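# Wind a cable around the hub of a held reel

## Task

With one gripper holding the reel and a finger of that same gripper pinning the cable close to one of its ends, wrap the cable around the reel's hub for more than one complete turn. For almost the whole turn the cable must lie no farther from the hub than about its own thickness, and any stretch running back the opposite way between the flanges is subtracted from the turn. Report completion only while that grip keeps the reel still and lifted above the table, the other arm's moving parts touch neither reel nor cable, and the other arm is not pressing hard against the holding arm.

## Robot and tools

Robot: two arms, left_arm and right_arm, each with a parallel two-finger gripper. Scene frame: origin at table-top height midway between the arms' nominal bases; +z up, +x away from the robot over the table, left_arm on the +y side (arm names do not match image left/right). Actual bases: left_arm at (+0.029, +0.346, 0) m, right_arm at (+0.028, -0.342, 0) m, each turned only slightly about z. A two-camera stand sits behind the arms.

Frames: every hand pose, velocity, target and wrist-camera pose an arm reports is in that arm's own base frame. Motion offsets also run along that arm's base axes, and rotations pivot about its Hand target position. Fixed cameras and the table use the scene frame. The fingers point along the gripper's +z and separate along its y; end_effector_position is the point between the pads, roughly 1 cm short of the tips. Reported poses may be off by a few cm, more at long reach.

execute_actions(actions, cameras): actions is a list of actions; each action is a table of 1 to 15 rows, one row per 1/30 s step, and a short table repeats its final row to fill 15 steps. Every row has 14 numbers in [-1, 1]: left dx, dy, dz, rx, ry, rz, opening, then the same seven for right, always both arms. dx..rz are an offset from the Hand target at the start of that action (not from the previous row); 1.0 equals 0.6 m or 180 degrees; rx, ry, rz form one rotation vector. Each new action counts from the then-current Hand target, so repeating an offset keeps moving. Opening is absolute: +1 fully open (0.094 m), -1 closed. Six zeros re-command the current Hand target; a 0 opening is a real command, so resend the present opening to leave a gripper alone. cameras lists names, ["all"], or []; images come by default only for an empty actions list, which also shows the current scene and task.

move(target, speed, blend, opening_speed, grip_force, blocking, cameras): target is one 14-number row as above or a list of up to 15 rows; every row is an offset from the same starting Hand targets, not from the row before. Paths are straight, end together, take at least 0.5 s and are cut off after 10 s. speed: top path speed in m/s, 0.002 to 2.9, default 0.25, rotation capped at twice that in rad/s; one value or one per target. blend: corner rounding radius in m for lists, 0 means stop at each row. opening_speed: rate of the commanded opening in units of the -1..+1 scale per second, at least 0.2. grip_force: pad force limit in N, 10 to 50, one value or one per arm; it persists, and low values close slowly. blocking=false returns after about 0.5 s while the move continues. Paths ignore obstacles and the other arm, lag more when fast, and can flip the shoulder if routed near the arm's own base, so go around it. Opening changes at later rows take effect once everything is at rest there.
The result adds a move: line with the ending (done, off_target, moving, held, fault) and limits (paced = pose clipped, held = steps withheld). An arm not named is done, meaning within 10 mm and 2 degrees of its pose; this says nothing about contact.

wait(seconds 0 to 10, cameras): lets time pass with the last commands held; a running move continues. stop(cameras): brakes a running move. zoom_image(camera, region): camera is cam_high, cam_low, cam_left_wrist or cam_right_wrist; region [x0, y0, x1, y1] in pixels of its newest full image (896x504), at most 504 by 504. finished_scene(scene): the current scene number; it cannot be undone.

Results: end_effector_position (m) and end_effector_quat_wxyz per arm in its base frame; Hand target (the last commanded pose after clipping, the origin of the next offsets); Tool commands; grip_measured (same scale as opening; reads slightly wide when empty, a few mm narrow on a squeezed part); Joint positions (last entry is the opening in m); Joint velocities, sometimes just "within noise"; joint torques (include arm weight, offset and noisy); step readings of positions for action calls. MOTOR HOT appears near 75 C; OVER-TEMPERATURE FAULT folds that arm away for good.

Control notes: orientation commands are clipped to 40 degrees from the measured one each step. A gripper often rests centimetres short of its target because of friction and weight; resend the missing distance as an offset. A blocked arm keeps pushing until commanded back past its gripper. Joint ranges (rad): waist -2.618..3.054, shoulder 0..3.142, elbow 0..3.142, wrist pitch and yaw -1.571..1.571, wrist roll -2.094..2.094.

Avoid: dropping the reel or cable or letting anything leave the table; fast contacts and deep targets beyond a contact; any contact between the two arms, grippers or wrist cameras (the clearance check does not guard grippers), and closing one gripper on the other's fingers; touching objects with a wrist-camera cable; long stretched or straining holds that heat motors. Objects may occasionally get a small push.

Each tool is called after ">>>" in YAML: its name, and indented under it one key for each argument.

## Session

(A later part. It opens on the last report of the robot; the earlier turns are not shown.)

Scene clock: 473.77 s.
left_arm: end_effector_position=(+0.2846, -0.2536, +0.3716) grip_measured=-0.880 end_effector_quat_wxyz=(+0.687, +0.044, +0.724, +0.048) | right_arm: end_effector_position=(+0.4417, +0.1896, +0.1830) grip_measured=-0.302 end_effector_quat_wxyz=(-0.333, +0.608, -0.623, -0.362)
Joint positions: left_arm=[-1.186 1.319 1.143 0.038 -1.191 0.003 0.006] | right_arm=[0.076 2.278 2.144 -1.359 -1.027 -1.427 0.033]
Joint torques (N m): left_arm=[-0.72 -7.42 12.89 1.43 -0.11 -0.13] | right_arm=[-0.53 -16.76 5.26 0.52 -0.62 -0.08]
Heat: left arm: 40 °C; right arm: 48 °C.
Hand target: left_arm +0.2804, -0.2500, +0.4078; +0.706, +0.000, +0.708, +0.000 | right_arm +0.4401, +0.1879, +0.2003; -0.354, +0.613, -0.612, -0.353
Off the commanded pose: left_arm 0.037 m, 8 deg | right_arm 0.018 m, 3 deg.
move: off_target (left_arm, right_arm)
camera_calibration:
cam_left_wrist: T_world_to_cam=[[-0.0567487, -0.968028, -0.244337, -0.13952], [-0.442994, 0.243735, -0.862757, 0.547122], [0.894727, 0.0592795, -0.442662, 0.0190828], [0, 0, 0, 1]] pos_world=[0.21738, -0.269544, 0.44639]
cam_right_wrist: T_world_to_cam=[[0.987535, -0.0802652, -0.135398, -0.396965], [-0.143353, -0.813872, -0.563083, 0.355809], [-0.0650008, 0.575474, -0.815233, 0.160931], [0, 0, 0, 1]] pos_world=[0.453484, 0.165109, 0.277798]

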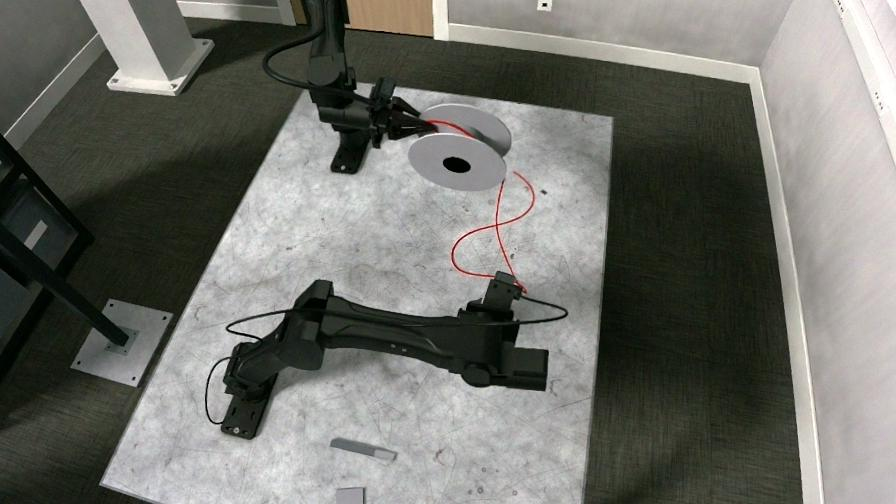

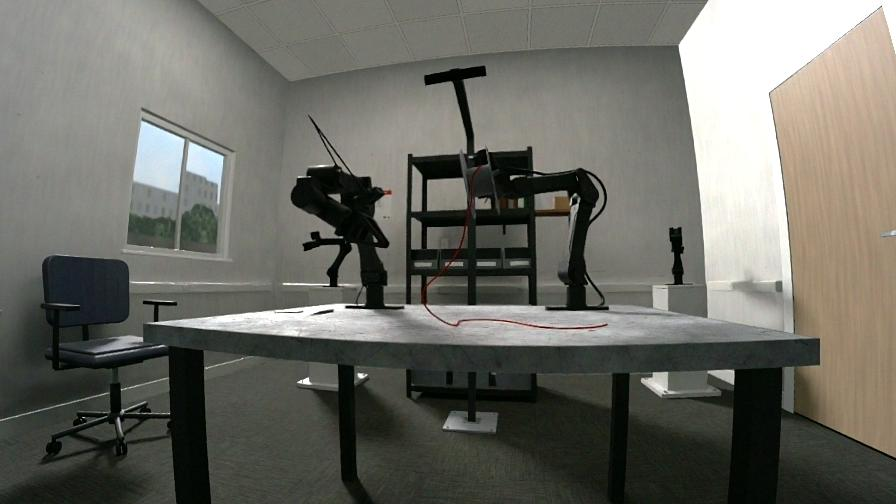

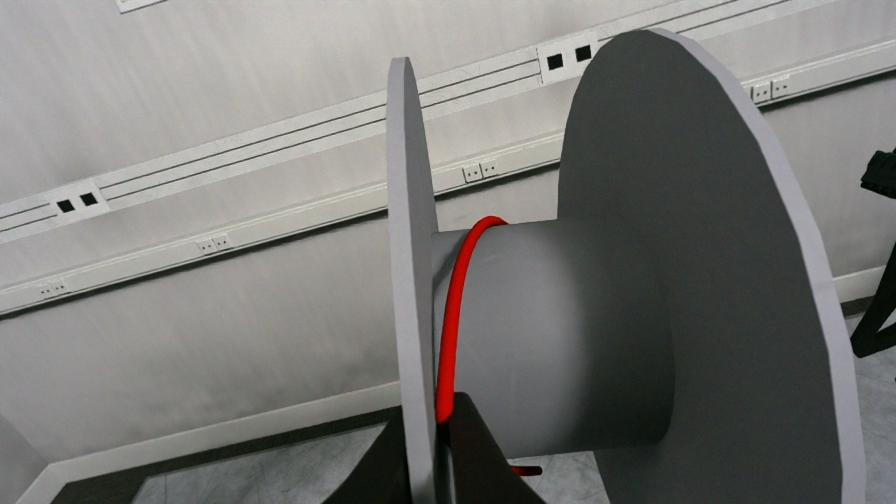

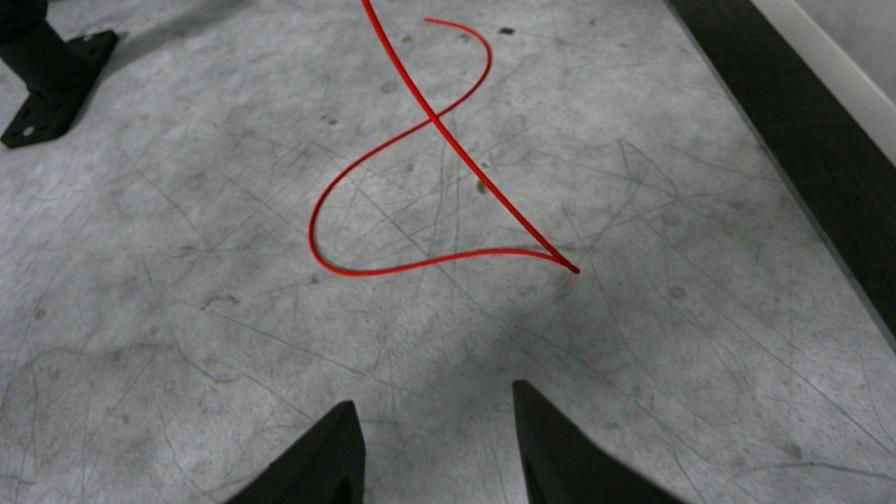

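>>> move:
  target:
    - [0,0,0.0,0,0,0,-1,0.05,0,0,0,0,0,0.3]
    - [0,0,0,0,0,0,-1,0.05,0.2,-0.13,0,0,0,0.3]
  speed: 0.15
  blend: [0.02,0]
  cameras: ["cam_low","cam_right_wrist"]

>>> zoom_image:
  camera: "cam_low"
  region: [340, 130, 620, 340]

Scene clock: 495.87 s.
left_arm: end_effector_position=(+0.2846, -0.2536, +0.3716) grip_measured=-0.880 end_effector_quat_wxyz=(+0.687, +0.045, +0.724, +0.048) | right_arm: end_effector_position=(+0.4701, +0.3085, +0.1265) grip_measured=+0.298 end_effector_quat_wxyz=(-0.354, +0.616, -0.612, -0.348)
Joint positions: left_arm=[-1.186 1.319 1.143 0.038 -1.191 0.003 0.006] | right_arm=[0.313 2.372 2.043 -0.754 -0.959 -1.007 0.061]
Joint torques (N m): left_arm=[-0.66 -7.42 12.78 1.42 -0.13 -0.15] | right_arm=[-0.24 -13.91 5.76 1.04 -0.5 0.03]
Heat: left arm: 40 °C; right arm: 48 °C.
Hand target: left_arm +0.2804, -0.2500, +0.4078; +0.706, +0.000, +0.708, +0.000 | right_arm +0.4701, +0.3079, +0.1223; -0.354, +0.612, -0.612, -0.353
Off the commanded pose: left_arm 0.037 m, 8 deg | right_arm 0.004 m, 1 deg.
move: off_target (left_arm); blend cut to 0.0151 m at target 1
camera_calibration:
cam_right_wrist: T_world_to_cam=[[0.993393, -0.0804382, -0.0818567, -0.432578], [-0.113081, -0.807756, -0.57857, 0.41066], [-0.0195811, 0.584004, -0.811515, 0.0237982], [0, 0, 0, 1]] pos_world=[0.476623, 0.283019, 0.221499]
Images, in order (width x height): cam_low 896x504, cam_right_wrist 896x504.

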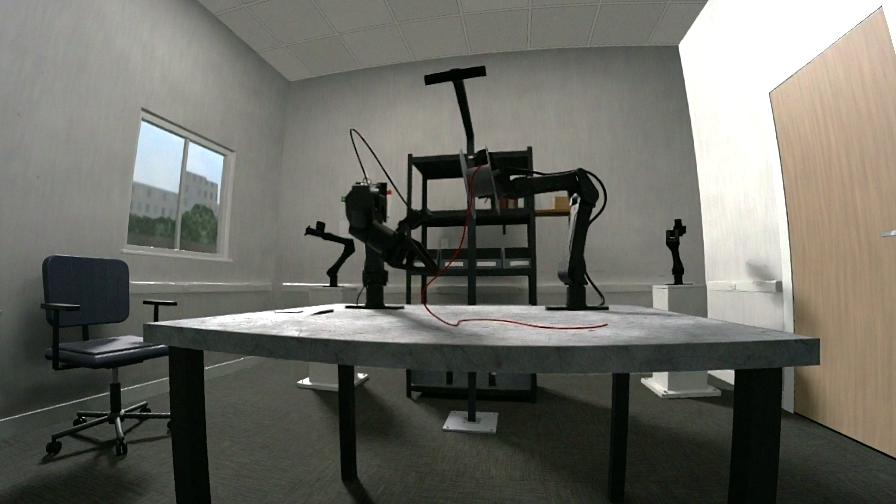

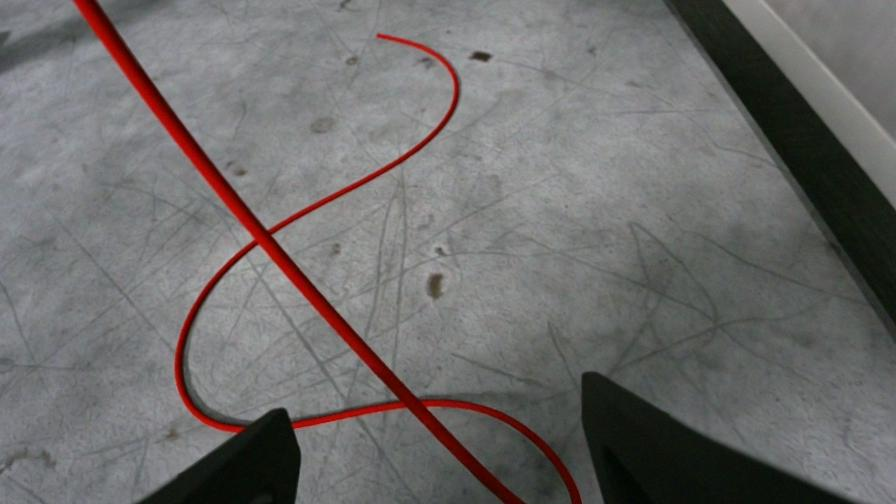

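Scaled by 1.800 from the camera's 896x504 image, which has a finer 1280x720 frame.

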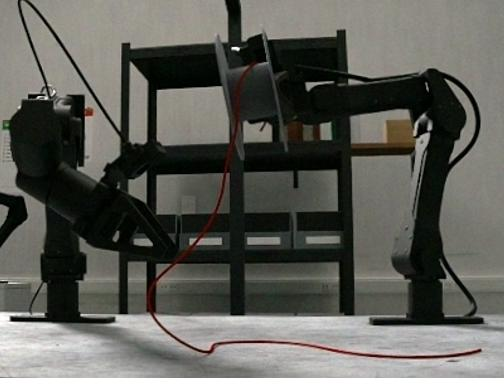

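>>> move:
  target:
    - [0,0,0,0,0,0,-1,0,0.036,-0.02,0,0,0,0.3]
    - [0,0,0,0,0,0,-1,0,0.036,-0.02,0,0,0,-1]
  speed: 0.1
  cameras: ["cam_low","cam_right_wrist"]

Scene clock: 504.83 s.
left_arm: end_effector_position=(+0.2846, -0.2536, +0.3716) grip_measured=-0.880 end_effector_quat_wxyz=(+0.687, +0.045, +0.724, +0.048) | right_arm: end_effector_position=(+0.4712, +0.3284, +0.1188) grip_measured=-0.966 end_effector_quat_wxyz=(-0.358, +0.615, -0.611, -0.346)
Joint positions: left_arm=[-1.186 1.319 1.143 0.038 -1.191 0.003 0.006] | right_arm=[0.351 2.39 2.034 -0.668 -0.94 -0.944 0.002]
Joint torques (N m): left_arm=[-0.69 -7.38 12.82 1.41 -0.15 -0.14] | right_arm=[0.06 -13.37 5.93 1.11 -0.48 0.02]
Heat: left arm: 41 °C; right arm: 47 °C.
Hand target: left_arm +0.2804, -0.2500, +0.4079; +0.706, +0.000, +0.708, +0.000 | right_arm +0.4701, +0.3295, +0.1103; -0.354, +0.612, -0.613, -0.353
Off the commanded pose: left_arm 0.037 m, 8 deg | right_arm 0.009 m, 1 deg.
move: off_target (left_arm)
camera_calibration:
cam_right_wrist: T_world_to_cam=[[0.993578, -0.084238, -0.075547, -0.432226], [-0.112537, -0.805161, -0.58228, 0.421739], [-0.0117773, 0.587043, -0.80947, 0.00107202], [0, 0, 0, 1]] pos_world=[0.476924, 0.302528, 0.213785]
Images, in order (width x height): cam_low 896x504, cam_right_wrist 896x504.

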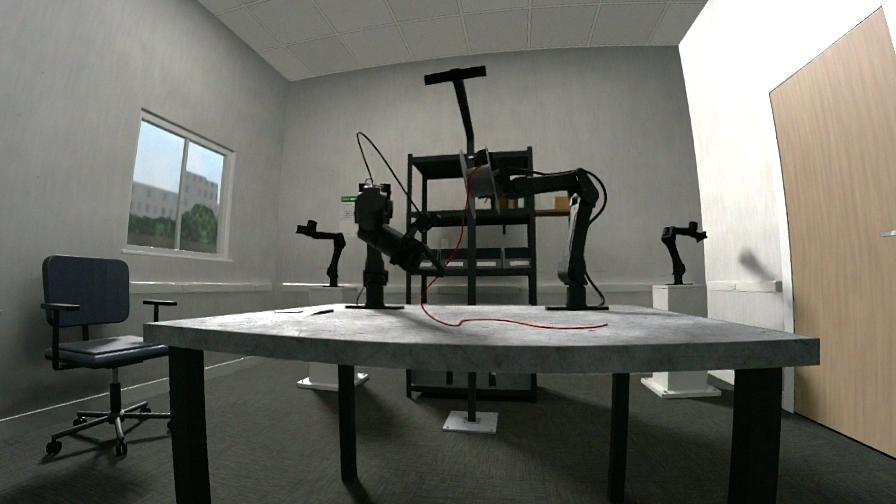

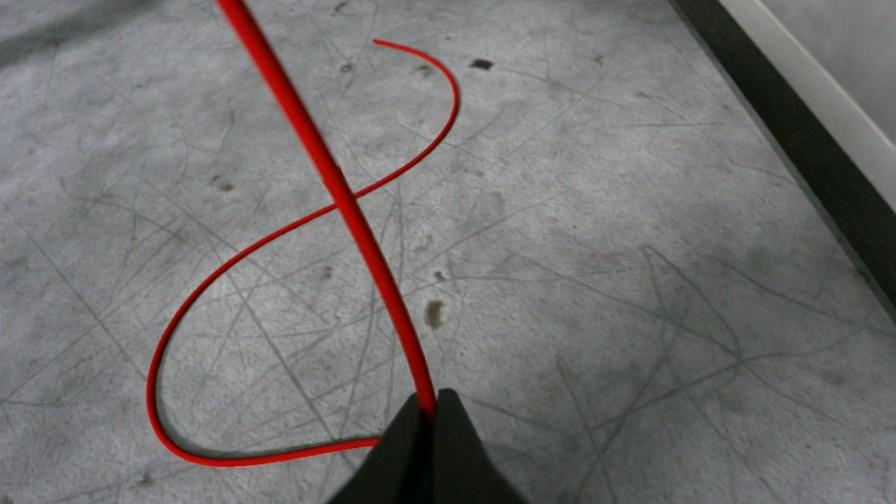

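>>> move:
  target:
    - [0,0,-0.067,0,0,0,-1,-0.183,0,0.058,0.167,0,0,-1]
    - [0,0,-0.067,0,0,0,-1,-0.383,0,0.125,0.167,0,0,-1]
    - [0,0,-0.067,0,0,0,-1,-0.5,0,0.383,0.167,0,0,-1]
    - [0,0,-0.067,0,0,0,-1,-0.417,0,0.62,0.167,0,0,-1]
  speed: 0.12
  blend: [0.04,0.04,0.04,0]
  cameras: ["all"]

Scene clock: 539.53 s.
left_arm: end_effector_position=(+0.2809, -0.2607, +0.3599) grip_measured=-0.880 end_effector_quat_wxyz=(+0.702, +0.021, +0.712, -0.002) | right_arm: end_effector_position=(+0.2334, +0.3337, +0.4378) grip_measured=-0.966 end_effector_quat_wxyz=(+0.459, -0.477, +0.561, +0.497)
Joint positions: left_arm=[-1.198 1.309 1.034 0.239 -1.166 -0.007 0.006] | right_arm=[0.595 1.368 1.474 -0.247 -0.931 0.007 0.002]
Joint torques (N m): left_arm=[0.36 -6.48 8.16 1.01 -0.37 0] | right_arm=[-0.32 -6.95 12.46 1.97 -0.55 -0.13]
Heat: left arm: 41 °C; right arm: 46 °C.
Hand target: left_arm +0.2804, -0.2500, +0.3677; +0.706, +0.000, +0.708, +0.000 | right_arm +0.2199, +0.3294, +0.4823; +0.500, -0.500, +0.500, +0.500
Off the commanded pose: left_arm 0.013 m, 2 deg | right_arm 0.047 m, 9 deg.
move: off_target (left_arm, right_arm)
camera_calibration:
cam_left_wrist: T_world_to_cam=[[-0.0856656, -0.985825, -0.144259, -0.181932], [-0.403947, 0.166723, -0.899461, 0.519211], [0.910763, -0.0187798, -0.412503, -0.0181224], [0, 0, 0, 1]] pos_world=[0.210653, -0.266258, 0.433289]
cam_right_wrist: T_world_to_cam=[[0.968343, -0.0829807, -0.235426, -0.0959546], [-0.246503, -0.466516, -0.84947, 0.620212], [-0.0393403, 0.880612, -0.472203, 0.0141064], [0, 0, 0, 1]] pos_world=[0.246356, 0.268954, 0.510923]

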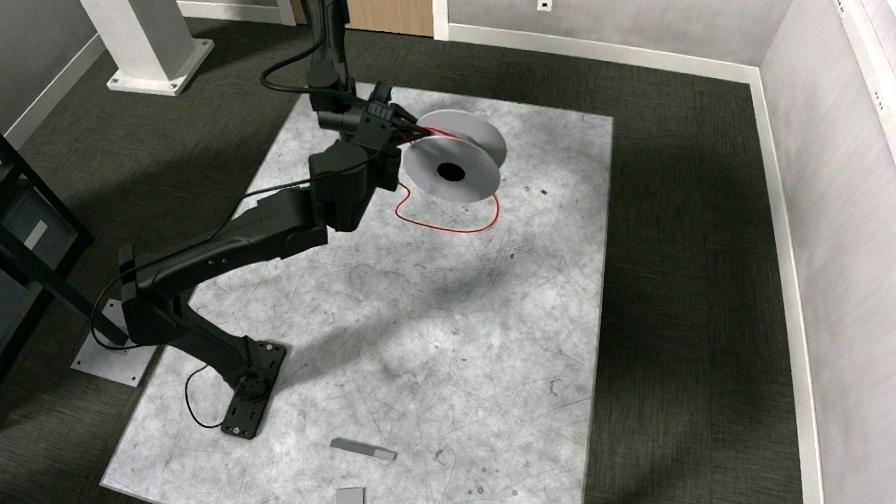

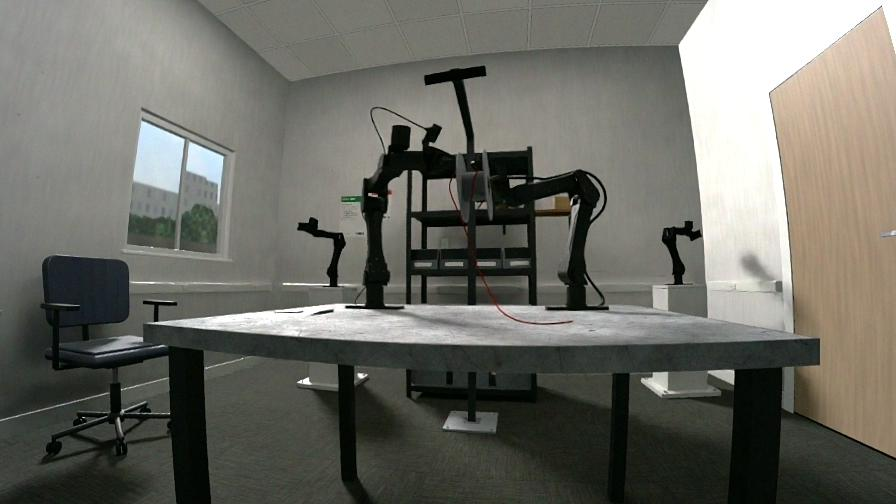

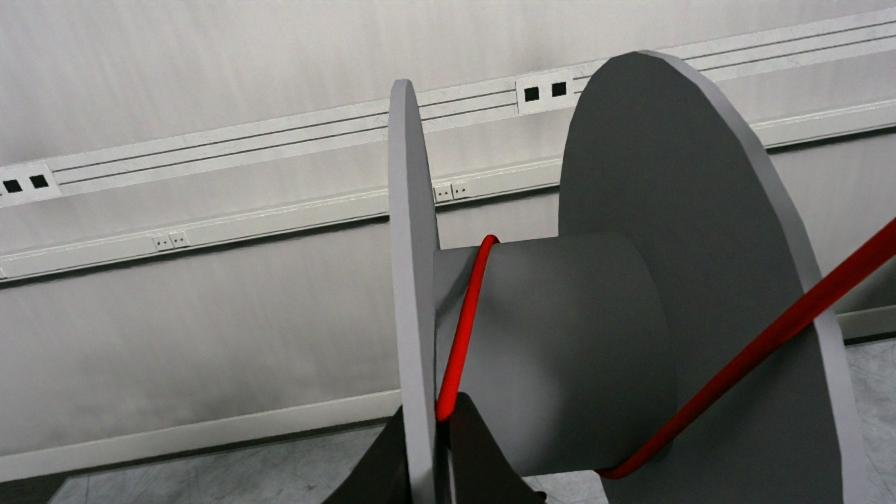

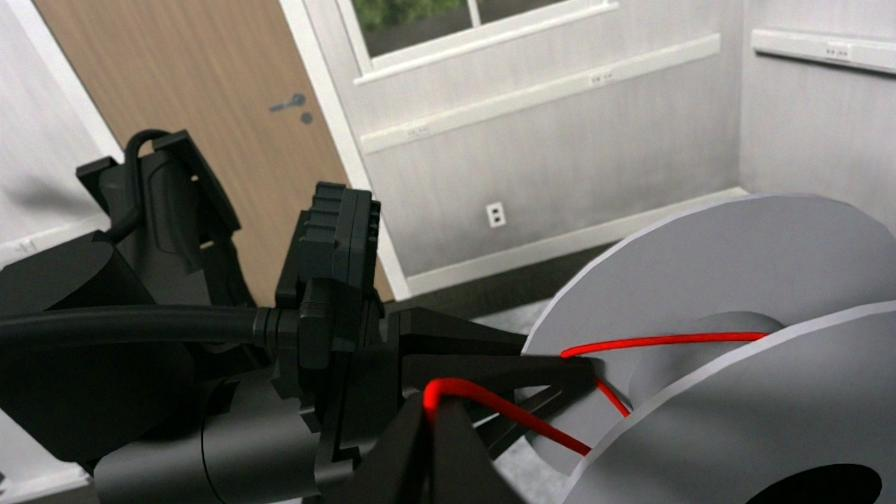

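>>> move:
  target:
    - [0,0,0,0,0,0,-1,0.1,0.02,0.02,-0.1,0,0,-1]
    - [0,0,0,0,0,0,-1,0.183,0.085,0.04,-0.14,0,0,-1]
    - [0,0,0,0,0,0,-1,0.267,0.11,0.033,-0.14,0,0,-1]
    - [0,0,0,0,0,0,-1,0.36,0.11,0,-0.14,0,0,-1]
  speed: 0.08
  blend: [0.03,0.03,0.03,0]
  cameras: ["all"]

Scene clock: 577.60 s.
left_arm: end_effector_position=(+0.2869, -0.2380, +0.3662) grip_measured=-0.880 end_effector_quat_wxyz=(+0.707, -0.028, +0.706, +0.022) | right_arm: end_effector_position=(+0.3886, +0.3998, +0.4393) grip_measured=-0.966 end_effector_quat_wxyz=(+0.428, -0.490, +0.588, +0.482)
Joint positions: left_arm=[-1.171 1.303 1.034 0.272 -1.243 -0.007 0.006] | right_arm=[0.523 2.293 2.822 -0.845 -0.993 -0.118 0.002]
Joint torques (N m): left_arm=[-2.18 -6.01 7.72 0.71 0.53 0.03] | right_arm=[-3.32 -11.99 9.59 2.87 0.75 -0.03]
Heat: left arm: 39 °C; right arm: 50 °C.
Hand target: left_arm +0.2804, -0.2500, +0.3677; +0.706, +0.000, +0.708, +0.000 | right_arm +0.4359, +0.3954, +0.4823; +0.379, -0.597, +0.597, +0.379
Off the commanded pose: left_arm 0.014 m, 4 deg | right_arm 0.064 m, 18 deg.
elbow stopped short (right arm): the move would have taken joint 3 (elbow) straighter than the controller allows.
move: off_target (left_arm, right_arm); blend cut to 0.0264 m at target 2, 0.0264 m at target 3
camera_calibration:
cam_left_wrist: T_world_to_cam=[[0.0191155, -0.993721, -0.110241, -0.202524], [-0.403372, 0.0932242, -0.910275, 0.50986], [0.914836, 0.0618685, -0.399057, -0.00745295], [0, 0, 0, 1]] pos_world=[0.216353, -0.248323, 0.438812]
cam_right_wrist: T_world_to_cam=[[0.960601, -0.0993954, -0.25955, -0.220175], [-0.271263, -0.53862, -0.797687, 0.706322], [-0.0605123, 0.836665, -0.544361, 0.0203056], [0, 0, 0, 1]] pos_world=[0.404328, 0.341566, 0.517332]

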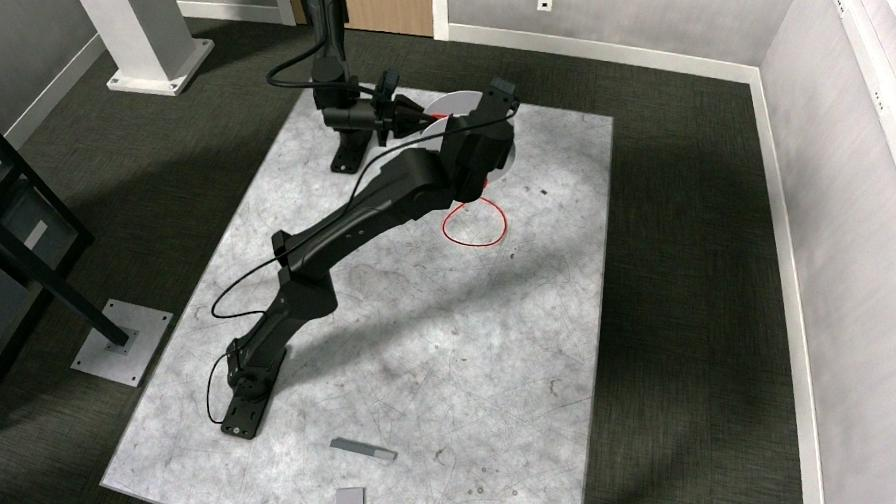

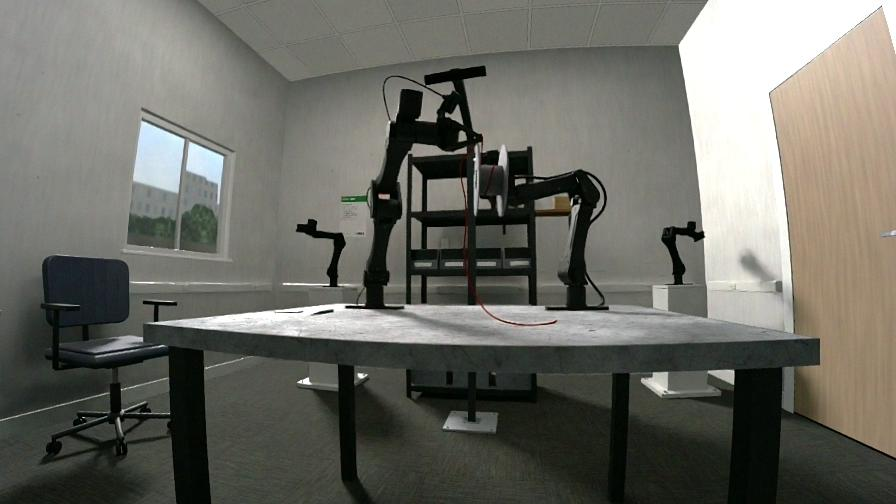

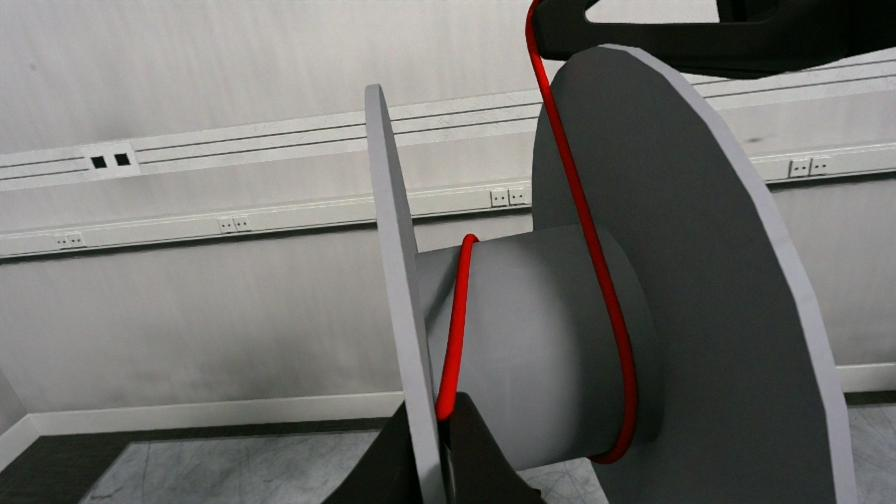

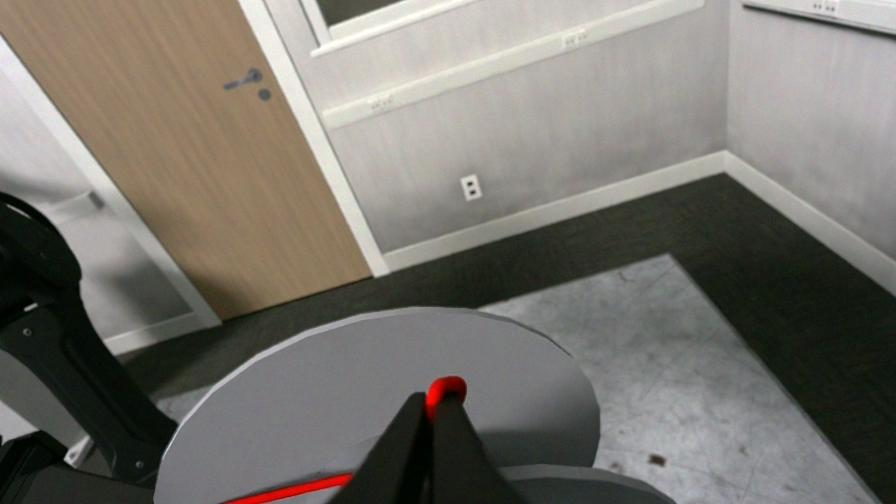

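>>> move:
  target:
    - [0,0,0,0,0,0,-1,0.04,-0.02,-0.05,0,0,0,-1]
    - [0,0,0,0,0,0,-1,0.07,-0.03,-0.13,0,0,0,-1]
  speed: 0.08
  blend: [0.02,0]
  cameras: ["all"]

Scene clock: 593.37 s.
left_arm: end_effector_position=(+0.2867, -0.2390, +0.3625) grip_measured=-0.880 end_effector_quat_wxyz=(+0.703, -0.016, +0.710, +0.030) | right_arm: end_effector_position=(+0.4238, +0.3912, +0.3963) grip_measured=-0.966 end_effector_quat_wxyz=(-0.433, +0.525, -0.557, -0.476)
Joint positions: left_arm=[-1.172 1.303 1.034 0.242 -1.237 -0.005 0.006] | right_arm=[0.462 2.402 2.834 -0.818 -1.097 -0.271 0.002]
Joint torques (N m): left_arm=[-1.99 -5.93 7.98 0.98 0.42 -0.02] | right_arm=[-4.18 -11.93 8.8 1.98 1.04 -0.04]
Heat: left arm: 39 °C; right arm: 48 °C.
Hand target: left_arm +0.2803, -0.2500, +0.3677; +0.706, +0.000, +0.708, +0.000 | right_arm +0.4778, +0.3775, +0.4043; -0.379, +0.597, -0.597, -0.379
Off the commanded pose: left_arm 0.014 m, 4 deg | right_arm 0.056 m, 16 deg.
elbow stopped short (right arm): the move would have taken joint 3 (elbow) straighter than the controller allows.
move: off_target (left_arm, right_arm)
camera_calibration:
cam_left_wrist: T_world_to_cam=[[0.0112559, -0.990317, -0.138364, -0.190704], [-0.413231, 0.121397, -0.902498, 0.513286], [0.910557, 0.0673347, -0.407864, -0.00289452], [0, 0, 0, 1]] pos_world=[0.216888, -0.250974, 0.435672]
cam_right_wrist: T_world_to_cam=[[0.981429, -0.0389387, -0.187833, -0.326913], [-0.177621, -0.554261, -0.81317, 0.649422], [-0.072445, 0.831432, -0.550884, 0.0158317], [0, 0, 0, 1]] pos_world=[0.43734, 0.334057, 0.475406]

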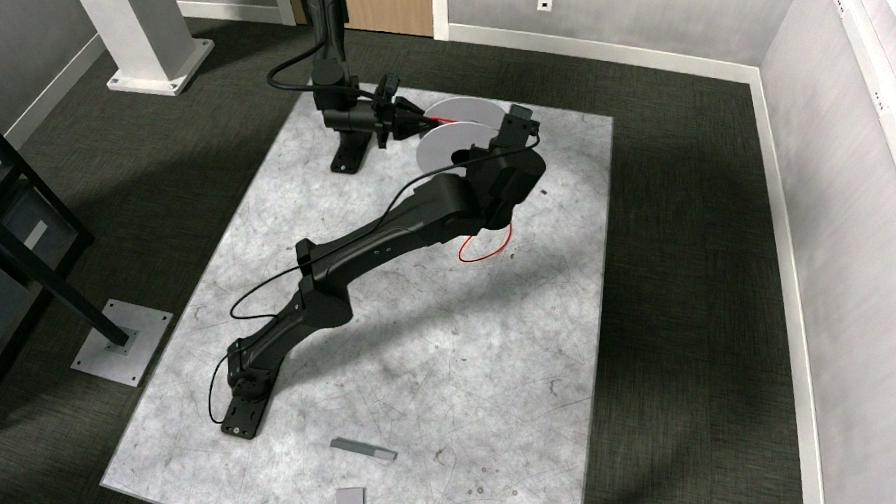

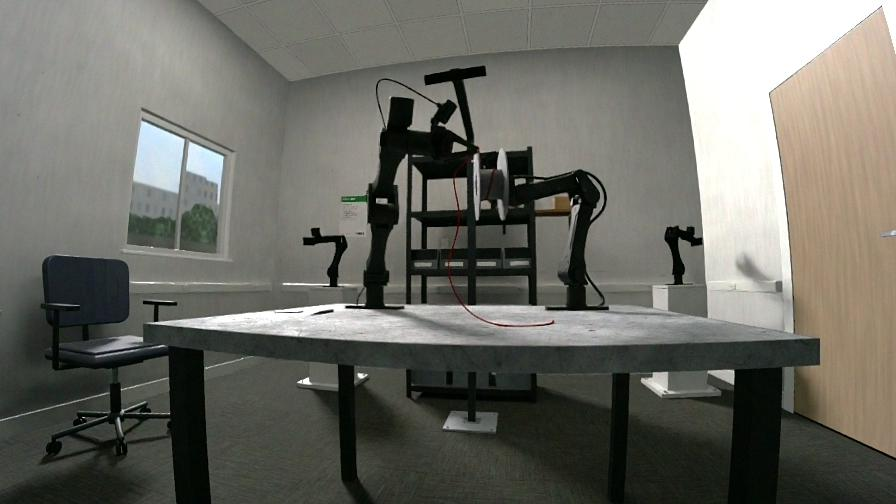

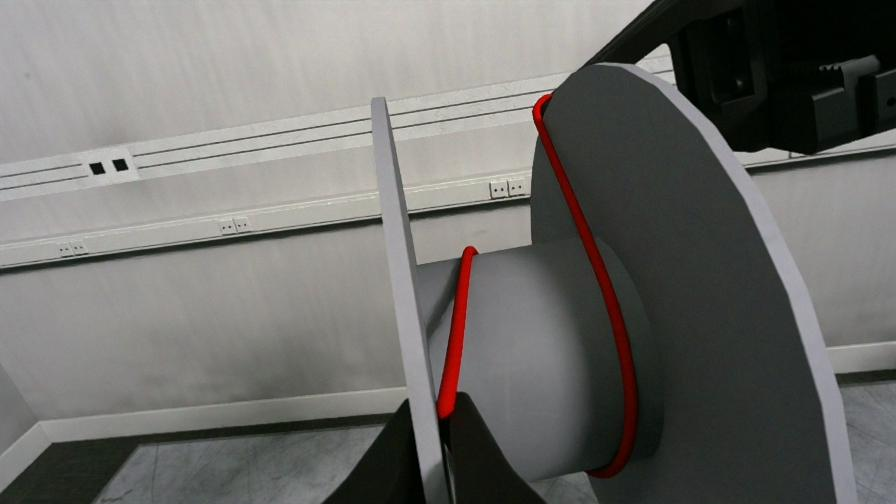

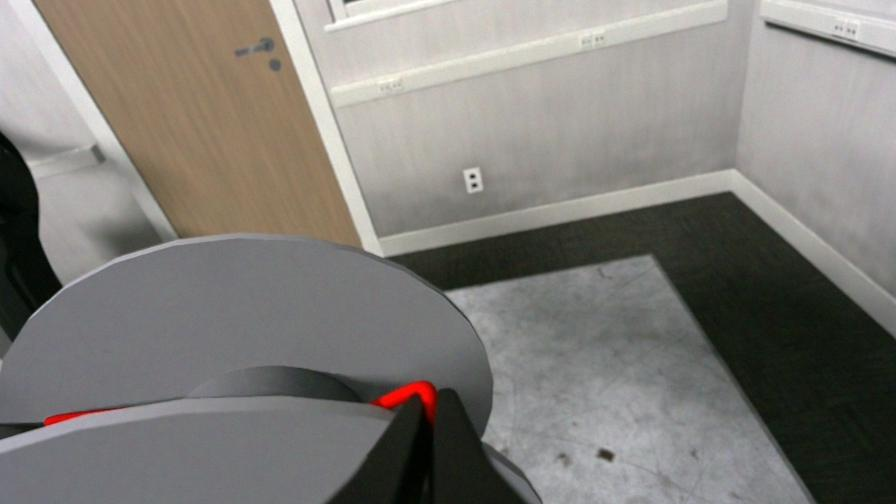

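>>> move:
  target:
    - [0,0,0,0,0,0,-1,-0.05,0.02,0,0.05,0,0,-1]
    - [0,0,0,0,0,0,-1,-0.05,0.02,0,0.05,0,0,-0.5]
    - [0,0,0,0,0,0,-1,-0.03,-0.2,0.09,0.05,0,0,-0.5]
  speed: [0.08,0.08,0.15]
  cameras: ["all"]

>>> zoom_image:
  camera: "cam_high"
  region: [400, 60, 600, 260]

>>> zoom_image:
  camera: "cam_low"
  region: [380, 90, 620, 340]

Scene clock: 617.23 s.
left_arm: end_effector_position=(+0.2828, -0.2505, +0.3525) grip_measured=-0.881 end_effector_quat_wxyz=(+0.695, +0.027, +0.718, +0.032) | right_arm: end_effector_position=(+0.4780, +0.2583, +0.4307) grip_measured=-0.502 end_effector_quat_wxyz=(+0.498, -0.482, +0.567, +0.445)
Joint positions: left_arm=[-1.188 1.303 1.027 0.189 -1.196 0.003 0.006] | right_arm=[0.174 2.353 2.84 -0.828 -1.242 -0.298 0.023]
Joint torques (N m): left_arm=[-0.58 -6.05 8.84 1.41 -0.03 -0.16] | right_arm=[0.25 -16.29 7.99 1.27 -0.34 0.02]
Heat: left arm: 39 °C; right arm: 46 °C.
Hand target: left_arm +0.2804, -0.2500, +0.3676; +0.706, +0.000, +0.708, +0.000 | right_arm +0.4598, +0.2575, +0.4583; +0.425, -0.565, +0.565, +0.424
Off the commanded pose: left_arm 0.015 m, 5 deg | right_arm 0.033 m, 13 deg.
elbow stopped short (right arm): the move would have taken joint 3 (elbow) straighter than the controller allows.
move: off_target (left_arm, right_arm); target 2's new opening was sent with right_arm's hand 0.028 m and 7 deg from that target
camera_calibration:
cam_left_wrist: T_world_to_cam=[[-0.0495256, -0.978582, -0.199812, -0.161652], [-0.42645, 0.201623, -0.881753, 0.520569], [0.903154, 0.0415402, -0.427301, -0.000265113], [0, 0, 0, 1]] pos_world=[0.21423, -0.263137, 0.4266]
cam_right_wrist: T_world_to_cam=[[0.974494, -0.174075, -0.141634, -0.360547], [-0.209001, -0.474105, -0.855303, 0.625914], [0.0817377, 0.863089, -0.498394, 0.0447419], [0, 0, 0, 1]] pos_world=[0.47851, 0.195371, 0.50658]

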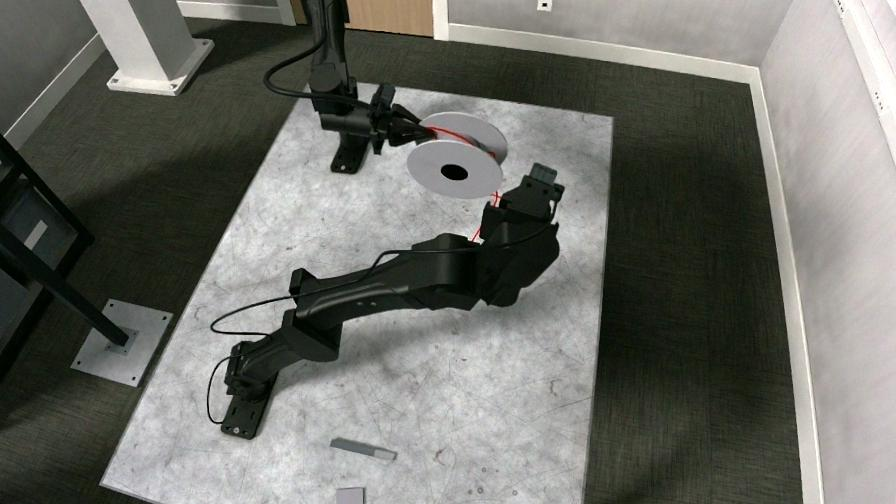

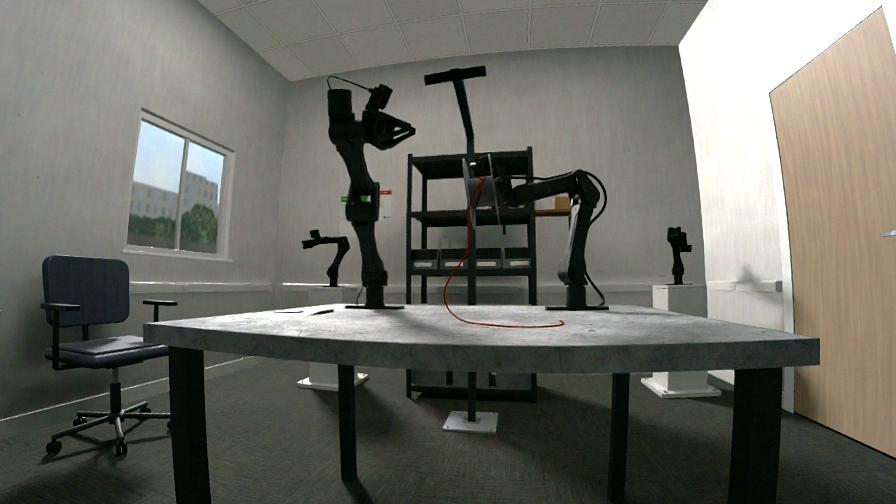

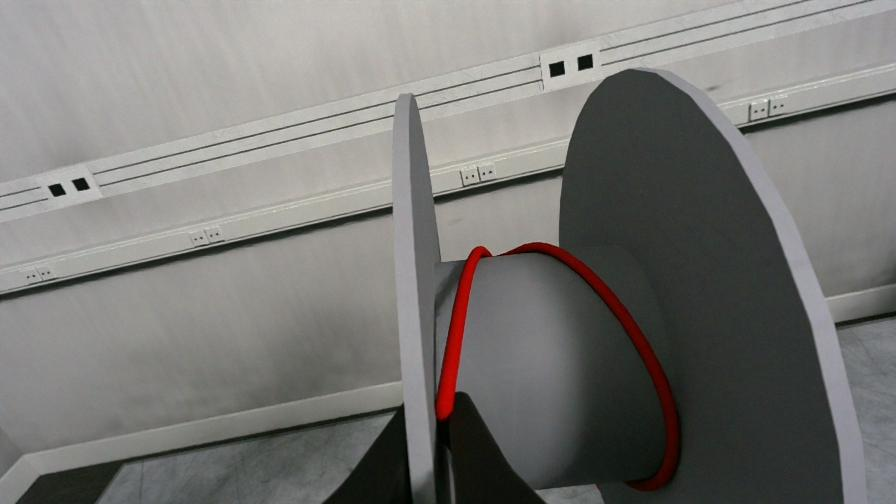

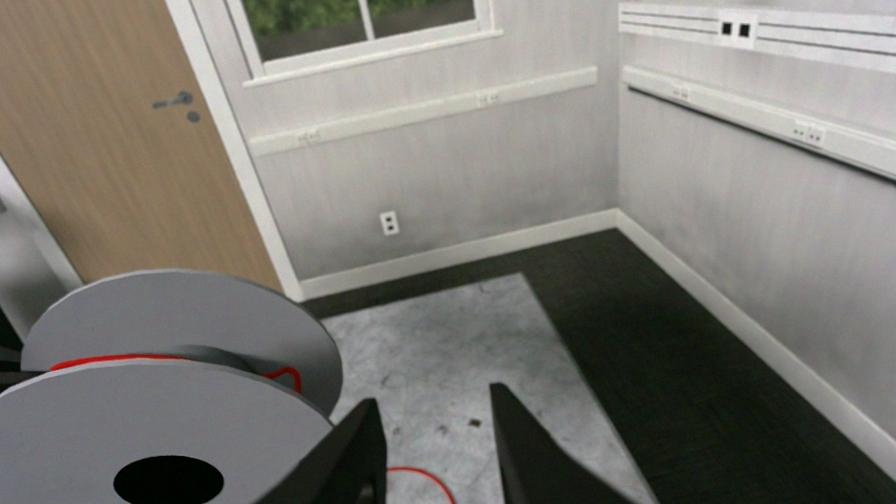

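Scaled by 2.520 from the camera's 896x504 image, which has a finer 1280x720 frame.

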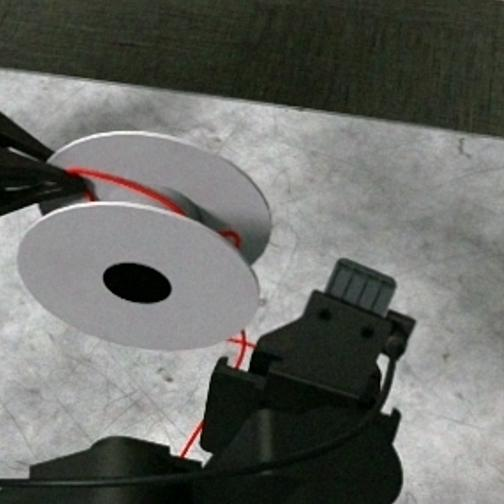

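Scaled by 2.016 from the camera's 896x504 image, which has a finer 1280x720 frame.

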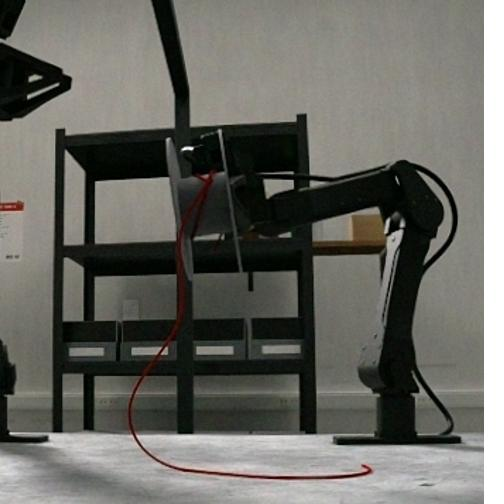

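>>> move:
  target:
    - [0,0,0,0,0,0,-1,-0.05,0.02,-0.35,0,0,0,0.2]
    - [0,0,0,0,0,0,-1,-0.05,0.14,-0.42,0,0,0,0.2]
  speed: 0.15
  blend: [0.03,0]
  cameras: ["cam_high","cam_right_wrist"]

Scene clock: 644.33 s.
left_arm: end_effector_position=(+0.2828, -0.2505, +0.3525) grip_measured=-0.881 end_effector_quat_wxyz=(+0.695, +0.027, +0.718, +0.032) | right_arm: end_effector_position=(+0.4311, +0.3432, +0.2012) grip_measured=+0.198 end_effector_quat_wxyz=(-0.419, +0.565, -0.569, -0.425)
Joint positions: left_arm=[-1.188 1.303 1.027 0.189 -1.196 0.003 0.006] | right_arm=[0.374 2.137 1.724 -0.28 -1.104 -0.627 0.056]
Joint torques (N m): left_arm=[-0.54 -6.02 8.84 1.42 -0.07 -0.16] | right_arm=[-0.23 -14.08 6 1.35 -0.38 0.02]
Heat: left arm: 40 °C; right arm: 56 °C.
Hand target: left_arm +0.2804, -0.2500, +0.3676; +0.706, +0.000, +0.708, +0.000 | right_arm +0.4299, +0.3415, +0.2063; -0.425, +0.565, -0.565, -0.424
Off the commanded pose: left_arm 0.015 m, 5 deg | right_arm 0.005 m, 1 deg.
move: off_target (left_arm)
camera_calibration:
cam_right_wrist: T_world_to_cam=[[0.991324, -0.0568286, -0.118525, -0.384728], [-0.126976, -0.647132, -0.751729, 0.463209], [-0.0339814, 0.760257, -0.648733, -0.0236022], [0, 0, 0, 1]] pos_world=[0.439405, 0.295838, 0.287297]
Images, in order (width x height): cam_high 896x504, cam_right_wrist 896x504.

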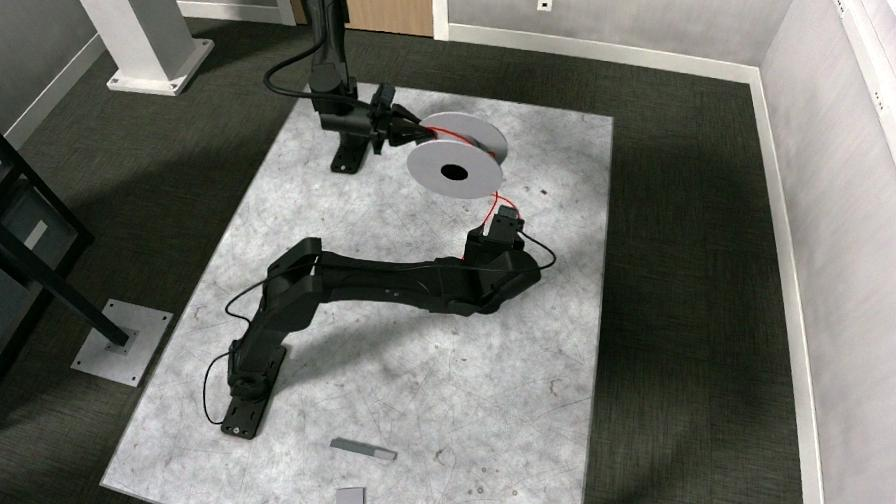

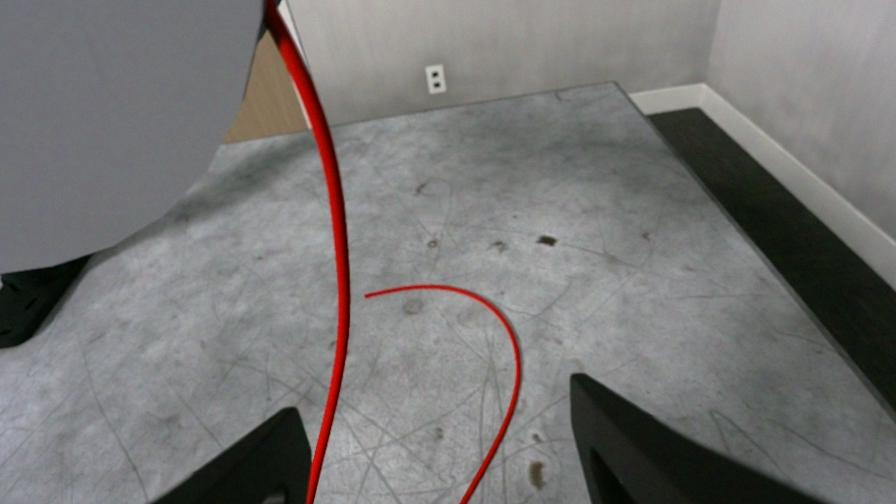

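>>> move:
  target:
    - [0,0,0,0,0,0,-1,-0.035,0,0,0,0,0,0.2]
    - [0,0,0,0,0,0,-1,-0.035,0.1,-0.025,0,0,0,0.2]
    - [0,0,0,0,0,0,-1,-0.035,0.1,-0.025,0,0,0,-1]
  speed: 0.1
  cameras: ["cam_low","cam_right_wrist"]

Scene clock: 651.90 s.
left_arm: end_effector_position=(+0.2828, -0.2505, +0.3525) grip_measured=-0.881 end_effector_quat_wxyz=(+0.695, +0.027, +0.718, +0.032) | right_arm: end_effector_position=(+0.4024, +0.3967, +0.1797) grip_measured=-0.981 end_effector_quat_wxyz=(-0.409, +0.562, -0.578, -0.427)
Joint positions: left_arm=[-1.188 1.303 1.027 0.189 -1.196 0.003 0.006] | right_arm=[0.505 2.134 1.614 -0.062 -0.994 -0.469 0.001]
Joint torques (N m): left_arm=[-0.55 -6.13 8.81 1.41 -0.04 -0.15] | right_arm=[0.12 -11.97 10.22 1.48 -0.3 0.01]
Heat: left arm: 40 °C; right arm: 53 °C.
Hand target: left_arm +0.2804, -0.2500, +0.3676; +0.706, +0.000, +0.708, +0.000 | right_arm +0.4089, +0.4014, +0.1913; -0.425, +0.565, -0.565, -0.424
Off the commanded pose: left_arm 0.015 m, 5 deg | right_arm 0.014 m, 2 deg.
move: off_target (left_arm, right_arm); target 3's new opening was sent with right_arm's hand 0.014 m and 2 deg from that target
camera_calibration:
cam_right_wrist: T_world_to_cam=[[0.988133, -0.0614999, -0.140754, -0.348677], [-0.146292, -0.656134, -0.740329, 0.487255], [-0.0468229, 0.752135, -0.657344, -0.0692287], [0, 0, 0, 1]] pos_world=[0.412579, 0.35033, 0.266145]
Images, in order (width x height): cam_low 896x504, cam_right_wrist 896x504.

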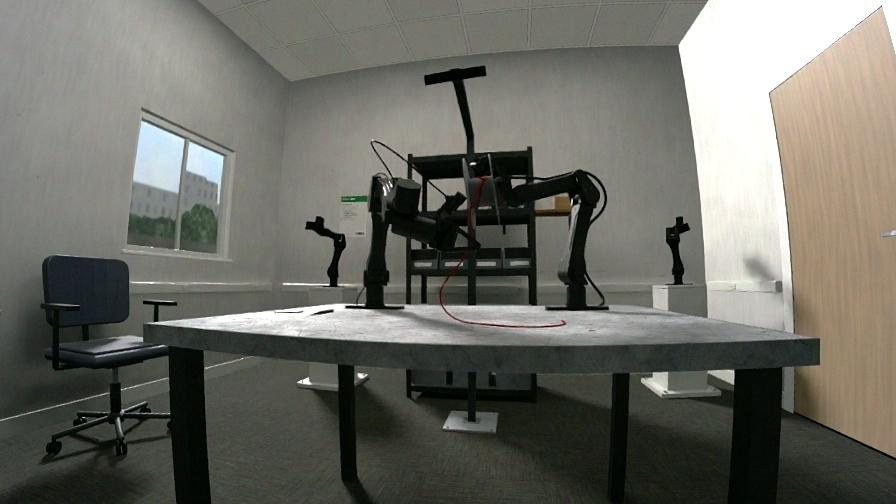

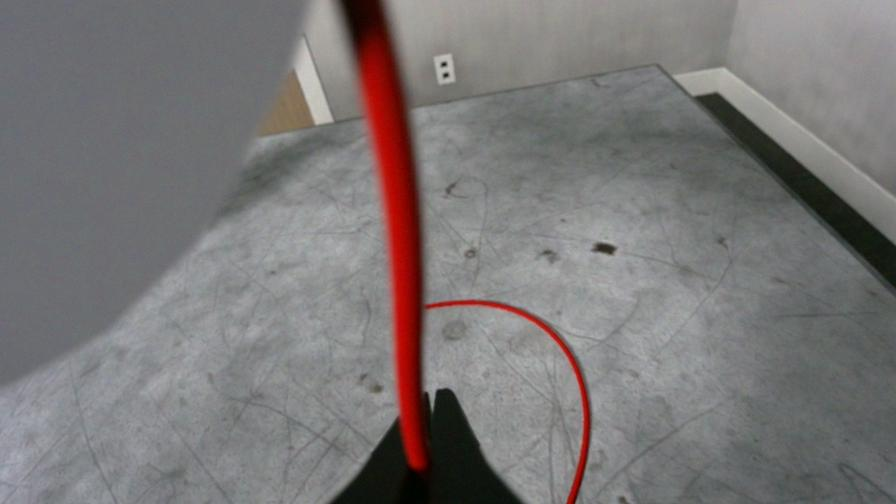

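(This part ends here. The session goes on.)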